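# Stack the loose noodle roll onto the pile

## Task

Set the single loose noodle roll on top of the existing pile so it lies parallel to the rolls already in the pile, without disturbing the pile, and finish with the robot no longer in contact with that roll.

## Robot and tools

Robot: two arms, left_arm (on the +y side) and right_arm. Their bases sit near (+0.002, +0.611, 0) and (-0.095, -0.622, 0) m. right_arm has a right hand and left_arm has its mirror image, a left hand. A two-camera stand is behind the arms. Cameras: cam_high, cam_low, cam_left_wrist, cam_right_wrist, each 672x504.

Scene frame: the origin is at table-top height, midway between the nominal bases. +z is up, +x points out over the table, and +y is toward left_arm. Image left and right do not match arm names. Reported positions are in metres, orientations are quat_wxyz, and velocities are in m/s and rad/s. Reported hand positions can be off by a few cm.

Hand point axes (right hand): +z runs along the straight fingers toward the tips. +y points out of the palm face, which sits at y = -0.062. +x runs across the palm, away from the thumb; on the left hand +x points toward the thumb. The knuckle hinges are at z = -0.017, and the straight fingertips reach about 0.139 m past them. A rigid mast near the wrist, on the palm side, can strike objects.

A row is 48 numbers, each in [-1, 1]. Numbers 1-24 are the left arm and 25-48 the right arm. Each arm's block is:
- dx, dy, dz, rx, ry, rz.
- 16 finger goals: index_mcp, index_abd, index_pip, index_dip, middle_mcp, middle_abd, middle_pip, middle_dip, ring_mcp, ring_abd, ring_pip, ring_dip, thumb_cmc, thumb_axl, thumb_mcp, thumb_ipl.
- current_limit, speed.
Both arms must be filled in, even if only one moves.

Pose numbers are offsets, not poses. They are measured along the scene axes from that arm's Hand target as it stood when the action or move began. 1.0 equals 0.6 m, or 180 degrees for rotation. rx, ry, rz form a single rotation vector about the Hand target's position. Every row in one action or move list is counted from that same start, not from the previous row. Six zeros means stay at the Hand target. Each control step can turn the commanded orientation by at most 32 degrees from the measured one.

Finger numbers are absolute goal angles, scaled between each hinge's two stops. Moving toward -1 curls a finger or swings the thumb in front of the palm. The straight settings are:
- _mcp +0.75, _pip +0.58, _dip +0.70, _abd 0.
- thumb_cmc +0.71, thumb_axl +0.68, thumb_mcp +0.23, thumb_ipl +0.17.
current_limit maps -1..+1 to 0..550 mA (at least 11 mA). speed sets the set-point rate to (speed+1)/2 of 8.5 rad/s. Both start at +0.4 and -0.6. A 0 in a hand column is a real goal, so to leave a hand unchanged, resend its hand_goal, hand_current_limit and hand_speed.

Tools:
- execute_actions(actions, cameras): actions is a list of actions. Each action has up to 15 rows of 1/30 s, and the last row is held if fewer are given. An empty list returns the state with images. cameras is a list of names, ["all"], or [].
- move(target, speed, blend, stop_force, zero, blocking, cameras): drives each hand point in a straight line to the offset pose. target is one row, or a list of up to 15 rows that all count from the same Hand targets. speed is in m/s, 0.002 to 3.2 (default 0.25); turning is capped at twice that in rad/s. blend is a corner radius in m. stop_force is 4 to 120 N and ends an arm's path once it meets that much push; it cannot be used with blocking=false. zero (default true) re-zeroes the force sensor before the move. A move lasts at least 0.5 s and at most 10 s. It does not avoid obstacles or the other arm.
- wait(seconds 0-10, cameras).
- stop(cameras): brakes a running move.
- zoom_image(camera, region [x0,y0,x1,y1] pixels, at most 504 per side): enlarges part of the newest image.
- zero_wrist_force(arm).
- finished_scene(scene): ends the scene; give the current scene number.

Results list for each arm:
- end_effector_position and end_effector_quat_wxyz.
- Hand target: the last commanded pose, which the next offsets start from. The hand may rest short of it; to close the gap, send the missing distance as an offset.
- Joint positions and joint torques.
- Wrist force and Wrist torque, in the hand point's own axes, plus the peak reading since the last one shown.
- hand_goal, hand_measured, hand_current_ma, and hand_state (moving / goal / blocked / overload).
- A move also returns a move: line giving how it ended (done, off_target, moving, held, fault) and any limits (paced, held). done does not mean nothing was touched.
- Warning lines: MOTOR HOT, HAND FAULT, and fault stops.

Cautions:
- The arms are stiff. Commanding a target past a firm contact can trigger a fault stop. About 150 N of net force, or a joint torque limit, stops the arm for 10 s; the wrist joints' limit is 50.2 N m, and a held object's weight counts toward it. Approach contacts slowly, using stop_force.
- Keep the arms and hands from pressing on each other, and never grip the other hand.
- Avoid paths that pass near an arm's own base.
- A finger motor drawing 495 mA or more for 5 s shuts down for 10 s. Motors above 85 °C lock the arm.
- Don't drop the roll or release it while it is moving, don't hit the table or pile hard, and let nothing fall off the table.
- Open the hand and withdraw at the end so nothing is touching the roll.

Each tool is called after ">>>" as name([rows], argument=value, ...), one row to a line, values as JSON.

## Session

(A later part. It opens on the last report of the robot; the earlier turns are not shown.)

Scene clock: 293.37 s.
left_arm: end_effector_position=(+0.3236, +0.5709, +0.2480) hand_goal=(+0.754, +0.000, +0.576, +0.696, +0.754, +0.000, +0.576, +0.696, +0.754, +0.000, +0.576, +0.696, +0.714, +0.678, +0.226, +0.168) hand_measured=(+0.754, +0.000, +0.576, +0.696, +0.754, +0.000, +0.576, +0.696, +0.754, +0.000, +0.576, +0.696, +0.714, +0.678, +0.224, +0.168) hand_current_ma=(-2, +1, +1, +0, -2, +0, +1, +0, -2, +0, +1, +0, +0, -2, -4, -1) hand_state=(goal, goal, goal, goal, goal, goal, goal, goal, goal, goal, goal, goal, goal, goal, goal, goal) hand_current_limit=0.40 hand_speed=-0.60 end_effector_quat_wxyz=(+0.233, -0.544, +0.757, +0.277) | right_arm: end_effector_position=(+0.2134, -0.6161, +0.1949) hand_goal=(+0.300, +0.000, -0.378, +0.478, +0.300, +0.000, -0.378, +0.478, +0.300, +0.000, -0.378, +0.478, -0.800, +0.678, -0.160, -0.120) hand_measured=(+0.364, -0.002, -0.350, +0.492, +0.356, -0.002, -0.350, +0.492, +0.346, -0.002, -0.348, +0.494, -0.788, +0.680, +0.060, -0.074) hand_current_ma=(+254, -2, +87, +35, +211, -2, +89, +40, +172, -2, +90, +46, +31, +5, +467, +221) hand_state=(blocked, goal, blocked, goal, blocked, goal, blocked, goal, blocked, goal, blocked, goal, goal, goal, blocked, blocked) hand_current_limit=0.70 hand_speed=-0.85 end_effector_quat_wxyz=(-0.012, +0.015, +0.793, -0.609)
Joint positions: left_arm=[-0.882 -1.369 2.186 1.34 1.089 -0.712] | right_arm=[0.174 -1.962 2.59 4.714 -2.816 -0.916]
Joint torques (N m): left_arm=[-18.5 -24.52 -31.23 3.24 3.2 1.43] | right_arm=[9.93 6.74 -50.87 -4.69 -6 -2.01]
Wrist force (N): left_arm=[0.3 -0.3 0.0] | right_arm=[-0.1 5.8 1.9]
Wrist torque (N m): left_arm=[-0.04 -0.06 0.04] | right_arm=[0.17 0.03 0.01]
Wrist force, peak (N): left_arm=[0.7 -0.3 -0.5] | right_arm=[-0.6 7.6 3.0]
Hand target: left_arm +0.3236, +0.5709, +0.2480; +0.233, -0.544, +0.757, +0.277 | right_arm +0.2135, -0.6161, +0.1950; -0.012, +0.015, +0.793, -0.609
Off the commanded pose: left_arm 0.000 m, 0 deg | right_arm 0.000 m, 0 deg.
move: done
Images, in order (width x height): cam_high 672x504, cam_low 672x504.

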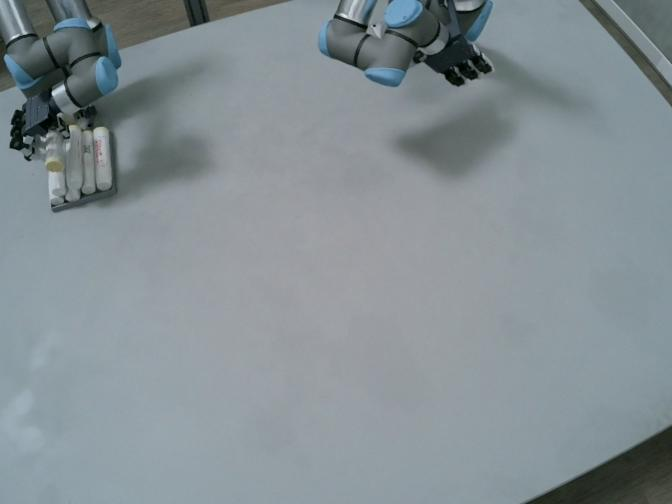

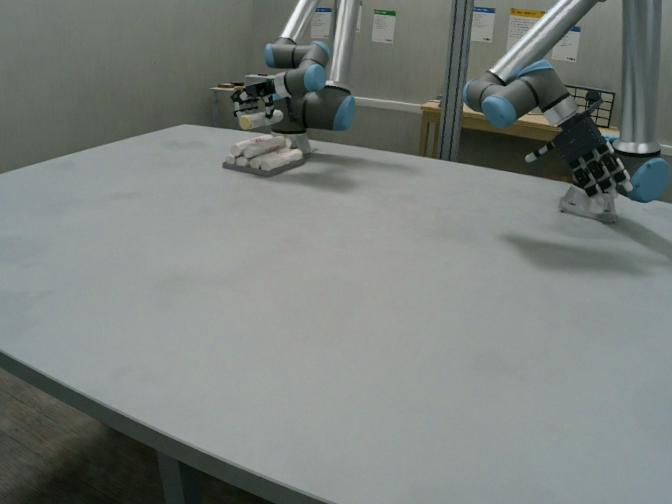

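>>> move(target=[0,0,0,0,0,0,0.754,0,0.576,0.696,0.754,0,0.576,0.696,0.754,0,0.576,0.696,0.714,0.678,0.226,0.168,0.4,-0.6,-0.0083,-0.0167,-0.06,0,0,0,0.3,0,-0.378,0.477,0.3,0,-0.378,0.477,0.3,0,-0.378,0.477,-0.8,0.678,-0.16,-0.12,0.7,-0.85], speed=0.1, stop_force=7, cameras=["cam_high","cam_low"])

>>> zoom_image(camera="cam_high", region=[0, 90, 140, 230])

>>> zoom_image(camera="cam_low", region=[200, 80, 320, 190])

Scene clock: 316.53 s.
left_arm: end_effector_position=(+0.3236, +0.5709, +0.2480) hand_goal=(+0.754, +0.000, +0.576, +0.696, +0.754, +0.000, +0.576, +0.696, +0.754, +0.000, +0.576, +0.696, +0.714, +0.678, +0.226, +0.168) hand_measured=(+0.754, +0.000, +0.576, +0.696, +0.754, +0.000, +0.576, +0.696, +0.754, +0.000, +0.576, +0.696, +0.714, +0.678, +0.224, +0.168) hand_current_ma=(-2, +1, +1, +0, -2, +0, +1, +0, -2, +0, +1, +0, +0, -2, -4, -1) hand_state=(goal, goal, goal, goal, goal, goal, goal, goal, goal, goal, goal, goal, goal, goal, goal, goal) hand_current_limit=0.40 hand_speed=-0.60 end_effector_quat_wxyz=(+0.233, -0.544, +0.757, +0.277) | right_arm: end_effector_position=(+0.2086, -0.6261, +0.1590) hand_goal=(+0.300, +0.000, -0.378, +0.478, +0.300, +0.000, -0.378, +0.478, +0.300, +0.000, -0.378, +0.478, -0.800, +0.678, -0.160, -0.120) hand_measured=(+0.364, -0.002, -0.350, +0.492, +0.356, -0.002, -0.350, +0.492, +0.346, -0.002, -0.348, +0.494, -0.788, +0.680, +0.060, -0.074) hand_current_ma=(+254, -1, +87, +36, +211, -2, +89, +40, +170, -2, +90, +46, +32, +5, +467, +221) hand_state=(blocked, goal, blocked, goal, blocked, goal, blocked, goal, blocked, goal, blocked, goal, goal, goal, blocked, blocked) hand_current_limit=0.70 hand_speed=-0.85 end_effector_quat_wxyz=(-0.012, +0.015, +0.793, -0.609)
Joint positions: left_arm=[-0.882 -1.369 2.186 1.34 1.089 -0.712] | right_arm=[0.145 -1.912 2.663 4.519 -2.832 -0.992]
Joint torques (N m): left_arm=[-19.5 -24.69 -30.84 3.37 3.01 1.48] | right_arm=[16.47 -6.85 -47.16 -2.25 1.15 2.49]
Wrist force (N): left_arm=[0.3 0.2 -0.3] | right_arm=[0.1 5.5 1.3]
Wrist torque (N m): left_arm=[0.04 -0.06 0.02] | right_arm=[0.22 -0.03 0.14]
Wrist force, peak (N): left_arm=[0.3 -0.7 -0.6] | right_arm=[0.3 7.2 2.2]
Hand target: left_arm +0.3236, +0.5709, +0.2480; +0.233, -0.544, +0.757, +0.277 | right_arm +0.2086, -0.6261, +0.1590; -0.012, +0.015, +0.793, -0.609
Off the commanded pose: left_arm 0.000 m, 0 deg | right_arm 0.000 m, 0 deg.
move: done
Images, in order (width x height): cam_high 672x504, cam_low 672x504.

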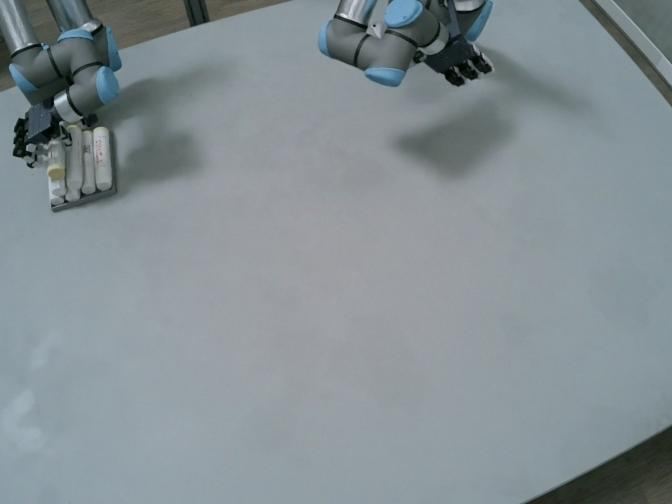

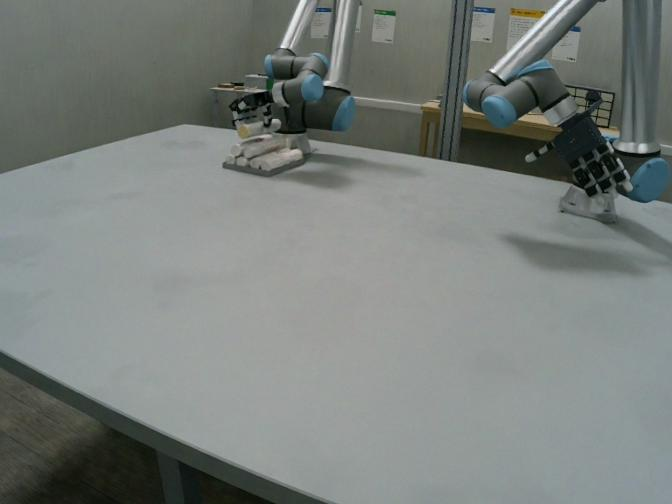

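Scaled by 3.600 from the camera's 672x504 image, which has a finer 960x720 frame.

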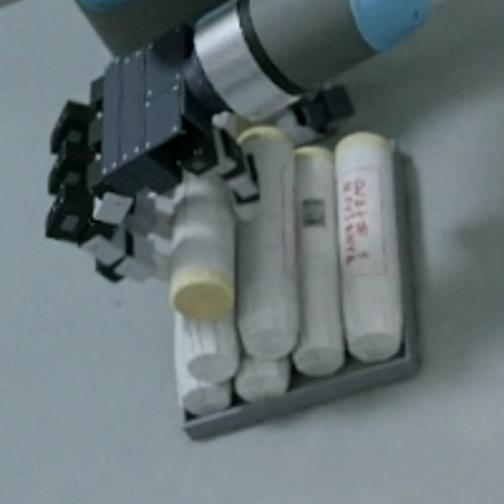

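Scaled by 4.200 from the camera's 672x504 image, which has a finer 960x720 frame.

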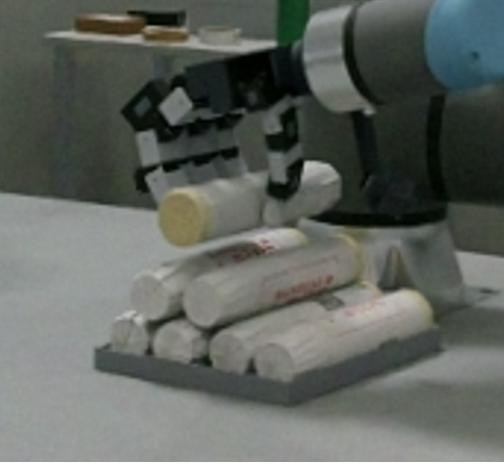

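>>> move(target=[0,0,0,0,0,0,0.754,0,0.576,0.696,0.754,0,0.576,0.696,0.754,0,0.576,0.696,0.714,0.678,0.226,0.168,0.4,-0.6,0.0017,0.0038,-0.0567,0,0,0,0.3,0,-0.378,0.477,0.3,0,-0.378,0.477,0.3,0,-0.378,0.477,-0.8,0.678,-0.16,-0.12,0.7,-0.85], speed=0.02, stop_force=8, cameras=["cam_high","cam_low"])

>>> zoom_image(camera="cam_high", region=[0, 90, 140, 230])

>>> zoom_image(camera="cam_low", region=[200, 80, 320, 190])

Scene clock: 330.23 s.
left_arm: end_effector_position=(+0.3236, +0.5709, +0.2480) hand_goal=(+0.754, +0.000, +0.576, +0.696, +0.754, +0.000, +0.576, +0.696, +0.754, +0.000, +0.576, +0.696, +0.714, +0.678, +0.226, +0.168) hand_measured=(+0.754, +0.000, +0.576, +0.696, +0.754, +0.000, +0.576, +0.696, +0.754, +0.000, +0.576, +0.696, +0.714, +0.678, +0.224, +0.168) hand_current_ma=(-2, +1, +1, +0, -2, +0, +1, +0, -2, +0, +1, +0, +0, -2, -4, -1) hand_state=(goal, goal, goal, goal, goal, goal, goal, goal, goal, goal, goal, goal, goal, goal, goal, goal) hand_current_limit=0.40 hand_speed=-0.60 end_effector_quat_wxyz=(+0.233, -0.544, +0.757, +0.277) | right_arm: end_effector_position=(+0.2093, -0.6243, +0.1332) hand_goal=(+0.300, +0.000, -0.378, +0.478, +0.300, +0.000, -0.378, +0.478, +0.300, +0.000, -0.378, +0.478, -0.800, +0.678, -0.160, -0.120) hand_measured=(+0.364, +0.000, -0.348, +0.492, +0.356, +0.000, -0.348, +0.490, +0.350, +0.000, -0.350, +0.488, -0.788, +0.680, +0.060, -0.074) hand_current_ma=(+249, +0, +97, +41, +214, +0, +91, +32, +186, -1, +83, +26, +30, +5, +467, +221) hand_state=(blocked, goal, blocked, goal, blocked, goal, blocked, goal, blocked, goal, blocked, goal, goal, goal, blocked, blocked) hand_current_limit=0.70 hand_speed=-0.85 end_effector_quat_wxyz=(-0.012, +0.015, +0.793, -0.609)
Joint positions: left_arm=[-0.882 -1.369 2.186 1.34 1.089 -0.712] | right_arm=[0.15 -1.842 2.686 4.44 -2.829 -0.978]
Joint torques (N m): left_arm=[-18.59 -25.5 -30.92 3.24 2.97 1.39] | right_arm=[-19.9 4.69 -42.67 -4.71 -0.22 -2.74]
Wrist force (N): left_arm=[0.6 -0.3 0.1] | right_arm=[0.5 1.9 2.3]
Wrist torque (N m): left_arm=[-0.06 -0.09 0.06] | right_arm=[0.32 -0.06 -0.06]
Wrist force, peak (N): left_arm=[0.6 -0.2 -0.7] | right_arm=[1.2 -15.7 -0.1]
Hand target: left_arm +0.3236, +0.5709, +0.2480; +0.233, -0.544, +0.757, +0.277 | right_arm +0.2093, -0.6243, +0.1332; -0.012, +0.015, +0.793, -0.609 (not the last commanded pose)
Off the commanded pose: left_arm 0.000 m, 0 deg | right_arm 0.008 m, 0 deg.
move: contact (right_arm)
Images, in order (width x height): cam_high 672x504, cam_low 672x504.

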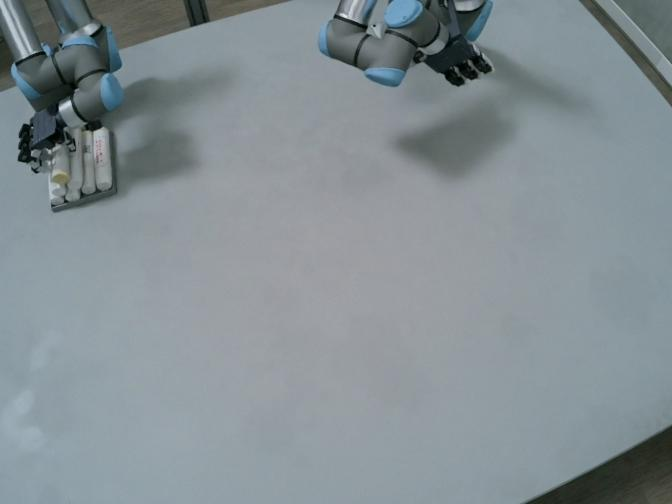

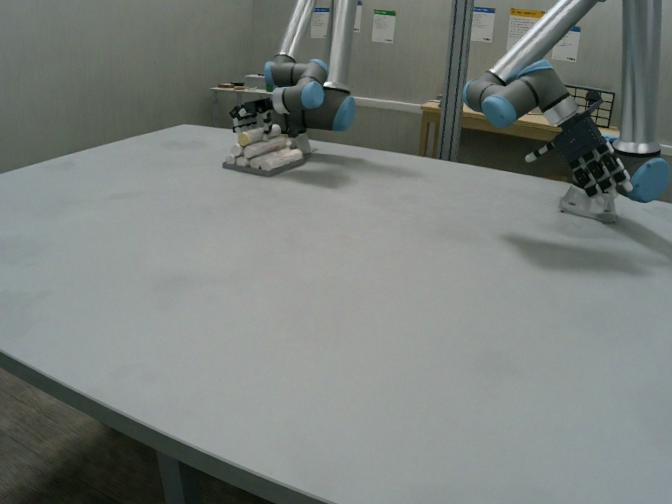

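Scaled by 3.600 from the camera's 672x504 image, which has a finer 960x720 frame.

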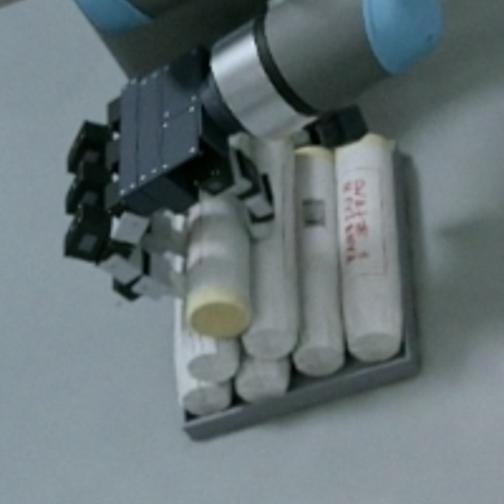

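Scaled by 4.200 from the camera's 672x504 image, which has a finer 960x720 frame.

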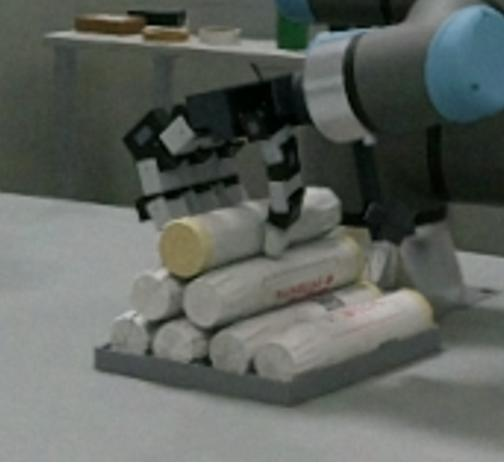

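>>> move([
  [0,0,0,0,0,0,0.754,0,0.576,0.696,0.754,0,0.576,0.696,0.754,0,0.576,0.696,0.714,0.678,0.226,0.168,0.4,-0.6,0,0,0,0,0,0,0.41,0,-0.378,0.477,0.41,0,-0.378,0.477,0.41,0,-0.378,0.477,-0.8,0.678,0.1,-0.049,0.5,-0.92],
  [0,0,0,0,0,0,0.754,0,0.576,0.696,0.754,0,0.576,0.696,0.754,0,0.576,0.696,0.714,0.678,0.226,0.168,0.4,-0.6,0,0,0.0067,0,0,0,0.56,0,-0.378,0.477,0.56,0,-0.378,0.477,0.56,0,-0.378,0.477,-0.8,0.678,0.21,-0.049,0.5,-0.85],
], speed=0.05, cameras=["cam_high","cam_low"])

>>> zoom_image(camera="cam_low", region=[200, 80, 320, 190])

>>> zoom_image(camera="cam_high", region=[0, 90, 140, 230])

Scene clock: 339.60 s.
left_arm: end_effector_position=(+0.3236, +0.5709, +0.2480) hand_goal=(+0.754, +0.000, +0.576, +0.696, +0.754, +0.000, +0.576, +0.696, +0.754, +0.000, +0.576, +0.696, +0.714, +0.678, +0.226, +0.168) hand_measured=(+0.754, +0.000, +0.576, +0.696, +0.754, +0.000, +0.576, +0.696, +0.754, +0.000, +0.576, +0.696, +0.714, +0.678, +0.224, +0.168) hand_current_ma=(-2, +1, +1, +0, -2, +0, +1, +0, -2, +0, +1, +0, +0, -2, -4, -1) hand_state=(goal, goal, goal, goal, goal, goal, goal, goal, goal, goal, goal, goal, goal, goal, goal, goal) hand_current_limit=0.40 hand_speed=-0.60 end_effector_quat_wxyz=(+0.233, -0.544, +0.757, +0.277) | right_arm: end_effector_position=(+0.2094, -0.6244, +0.1373) hand_goal=(+0.560, +0.000, -0.378, +0.478, +0.560, +0.000, -0.378, +0.478, +0.560, +0.000, -0.378, +0.478, -0.800, +0.678, +0.210, -0.048) hand_measured=(+0.546, +0.000, -0.376, +0.482, +0.544, +0.000, -0.376, +0.480, +0.542, +0.000, -0.376, +0.482, -0.794, +0.680, +0.206, -0.050) hand_current_ma=(-41, +0, +5, +7, -47, +0, +5, +5, -56, -1, +5, +6, +14, +5, -9, -3) hand_state=(goal, goal, goal, goal, goal, goal, goal, goal, goal, goal, goal, goal, goal, goal, goal, goal) hand_current_limit=0.50 hand_speed=-0.85 end_effector_quat_wxyz=(-0.012, +0.015, +0.793, -0.609)
Joint positions: left_arm=[-0.882 -1.369 2.186 1.34 1.089 -0.712] | right_arm=[0.15 -1.853 2.682 4.455 -2.829 -0.978]
Joint torques (N m): left_arm=[-18.27 -25.54 -31.08 3.38 2.79 1.41] | right_arm=[-0.71 3.45 -26.67 -5.02 -3.49 2.37]
Wrist force (N): left_arm=[0.3 -0.2 -0.4] | right_arm=[0.4 0.2 0.2]
Wrist torque (N m): left_arm=[0.00 -0.07 0.04] | right_arm=[0.11 -0.02 -0.06]
Wrist force, peak (N): left_arm=[0.6 -0.6 -0.4] | right_arm=[0.5 2.1 2.8]
Hand target: left_arm +0.3236, +0.5709, +0.2480; +0.233, -0.544, +0.757, +0.277 | right_arm +0.2093, -0.6243, +0.1372; -0.012, +0.015, +0.793, -0.609
Off the commanded pose: left_arm 0.000 m, 0 deg | right_arm 0.000 m, 0 deg.
move: done
Images, in order (width x height): cam_high 672x504, cam_low 672x504.

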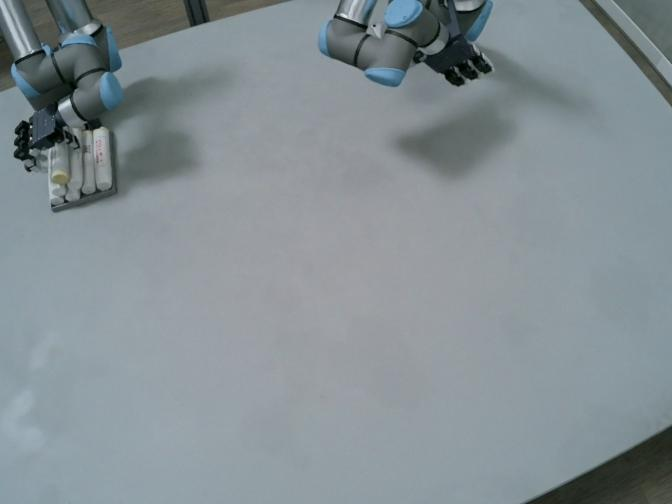

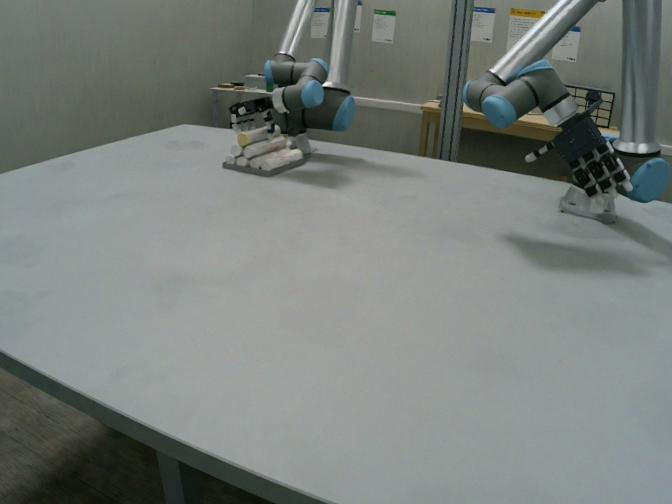

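Scaled by 4.200 from the camera's 672x504 image, which has a finer 960x720 frame.

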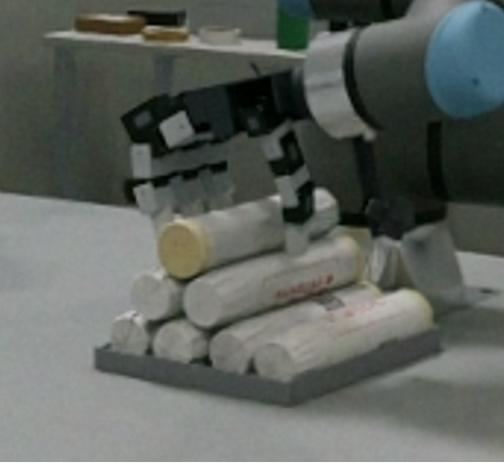

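Scaled by 3.600 from the camera's 672x504 image, which has a finer 960x720 frame.

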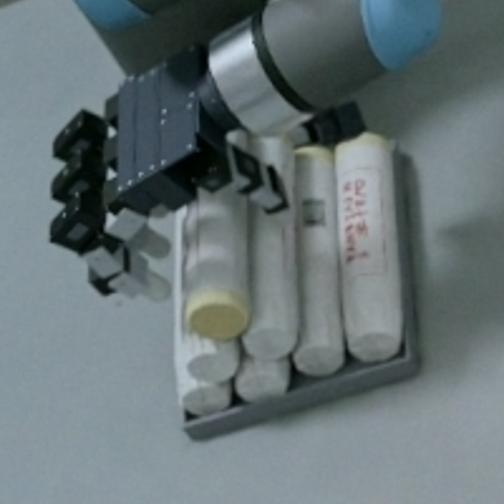

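>>> move(target=[0,0,0,0,0,0,0.754,0,0.576,0.696,0.754,0,0.576,0.696,0.754,0,0.576,0.696,0.714,0.678,0.226,0.168,0.4,-0.6,0,0,0.17,0,0,0,0.56,0,-0.378,0.477,0.56,0,-0.378,0.477,0.56,0,-0.378,0.477,-0.8,0.678,0.21,-0.049,0.5,-0.85], speed=0.12, cameras=["cam_high","cam_low"])

>>> zoom_image(camera="cam_low", region=[200, 80, 320, 190])

>>> zoom_image(camera="cam_high", region=[0, 90, 140, 230])

Scene clock: 347.10 s.
left_arm: end_effector_position=(+0.3236, +0.5709, +0.2480) hand_goal=(+0.754, +0.000, +0.576, +0.696, +0.754, +0.000, +0.576, +0.696, +0.754, +0.000, +0.576, +0.696, +0.714, +0.678, +0.226, +0.168) hand_measured=(+0.754, +0.000, +0.576, +0.696, +0.754, +0.000, +0.576, +0.696, +0.754, +0.000, +0.576, +0.696, +0.714, +0.678, +0.224, +0.168) hand_current_ma=(-2, +1, +1, +0, -2, +0, +1, +0, -2, +0, +1, +0, +0, -2, -4, -1) hand_state=(goal, goal, goal, goal, goal, goal, goal, goal, goal, goal, goal, goal, goal, goal, goal, goal) hand_current_limit=0.40 hand_speed=-0.60 end_effector_quat_wxyz=(+0.233, -0.544, +0.757, +0.277) | right_arm: end_effector_position=(+0.2094, -0.6243, +0.2393) hand_goal=(+0.560, +0.000, -0.378, +0.478, +0.560, +0.000, -0.378, +0.478, +0.560, +0.000, -0.378, +0.478, -0.800, +0.678, +0.210, -0.048) hand_measured=(+0.548, +0.000, -0.376, +0.482, +0.546, +0.000, -0.376, +0.480, +0.544, +0.000, -0.376, +0.482, -0.794, +0.680, +0.206, -0.050) hand_current_ma=(-37, +0, +5, +7, -43, +0, +5, +5, -51, -1, +5, +6, +13, +5, -8, -3) hand_state=(goal, goal, goal, goal, goal, goal, goal, goal, goal, goal, goal, goal, goal, goal, goal, goal) hand_current_limit=0.50 hand_speed=-0.85 end_effector_quat_wxyz=(-0.012, +0.015, +0.793, -0.609)
Joint positions: left_arm=[-0.882 -1.369 2.186 1.34 1.089 -0.712] | right_arm=[0.15 -2.058 2.554 4.787 -2.829 -0.977]
Joint torques (N m): left_arm=[-18.73 -24.18 -30.66 3.46 3.01 1.53] | right_arm=[13.92 -11.06 -31.28 -3.14 1.84 -2.77]
Wrist force (N): left_arm=[0.2 -0.1 -0.1] | right_arm=[0.4 0.7 0.6]
Wrist torque (N m): left_arm=[-0.02 -0.04 0.02] | right_arm=[0.11 0.00 -0.13]
Wrist force, peak (N): left_arm=[0.8 -0.3 -0.2] | right_arm=[0.7 2.3 0.8]
Hand target: left_arm +0.3236, +0.5709, +0.2480; +0.233, -0.544, +0.757, +0.277 | right_arm +0.2093, -0.6243, +0.2392; -0.012, +0.015, +0.793, -0.609
Off the commanded pose: left_arm 0.000 m, 0 deg | right_arm 0.000 m, 0 deg.
move: done
Images, in order (width x height): cam_high 672x504, cam_low 672x504.

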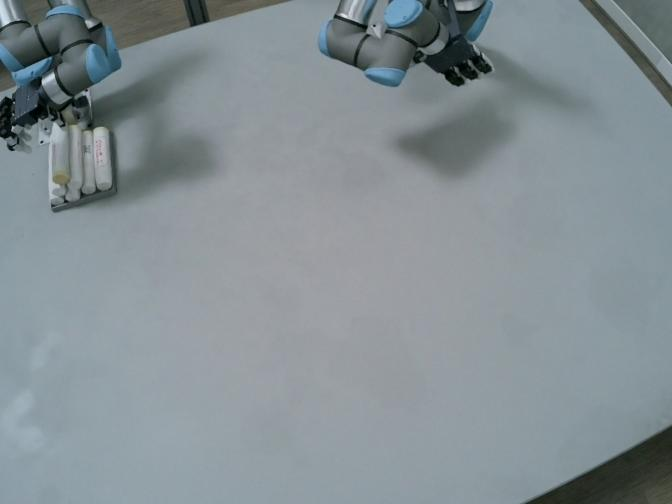

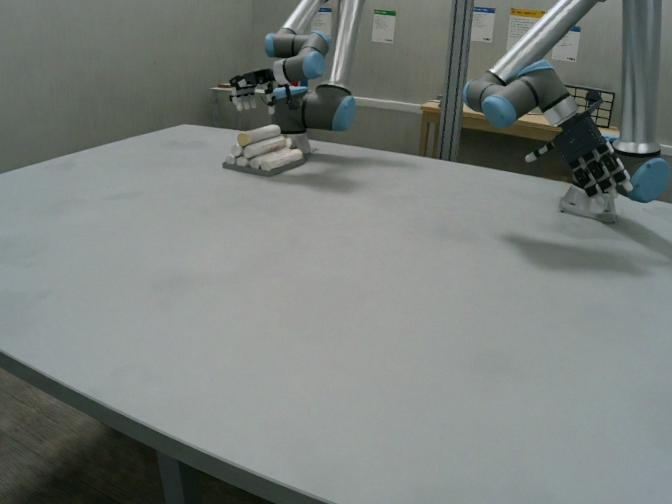

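Scaled by 4.200 from the camera's 672x504 image, which has a finer 960x720 frame.

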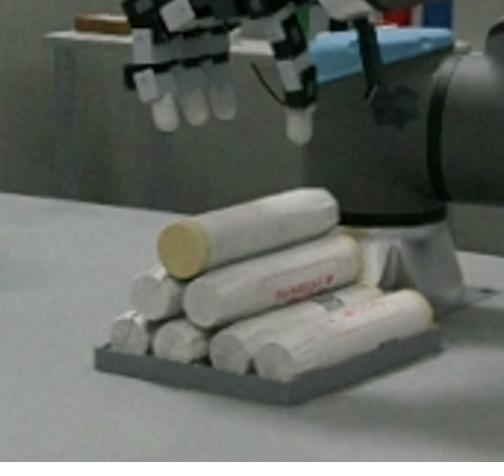

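Scaled by 3.600 from the camera's 672x504 image, which has a finer 960x720 frame.

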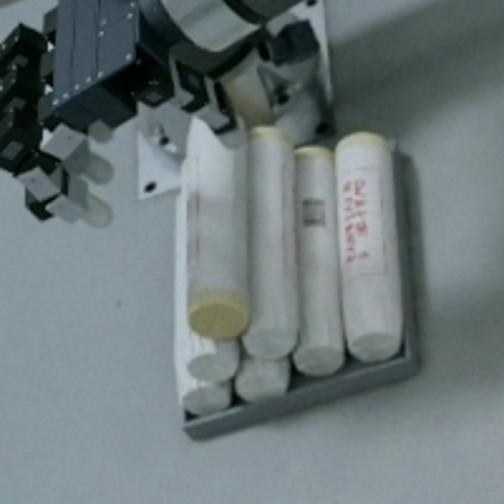

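>>> finished_scene(scene=3)

The scene is finished: the task was done.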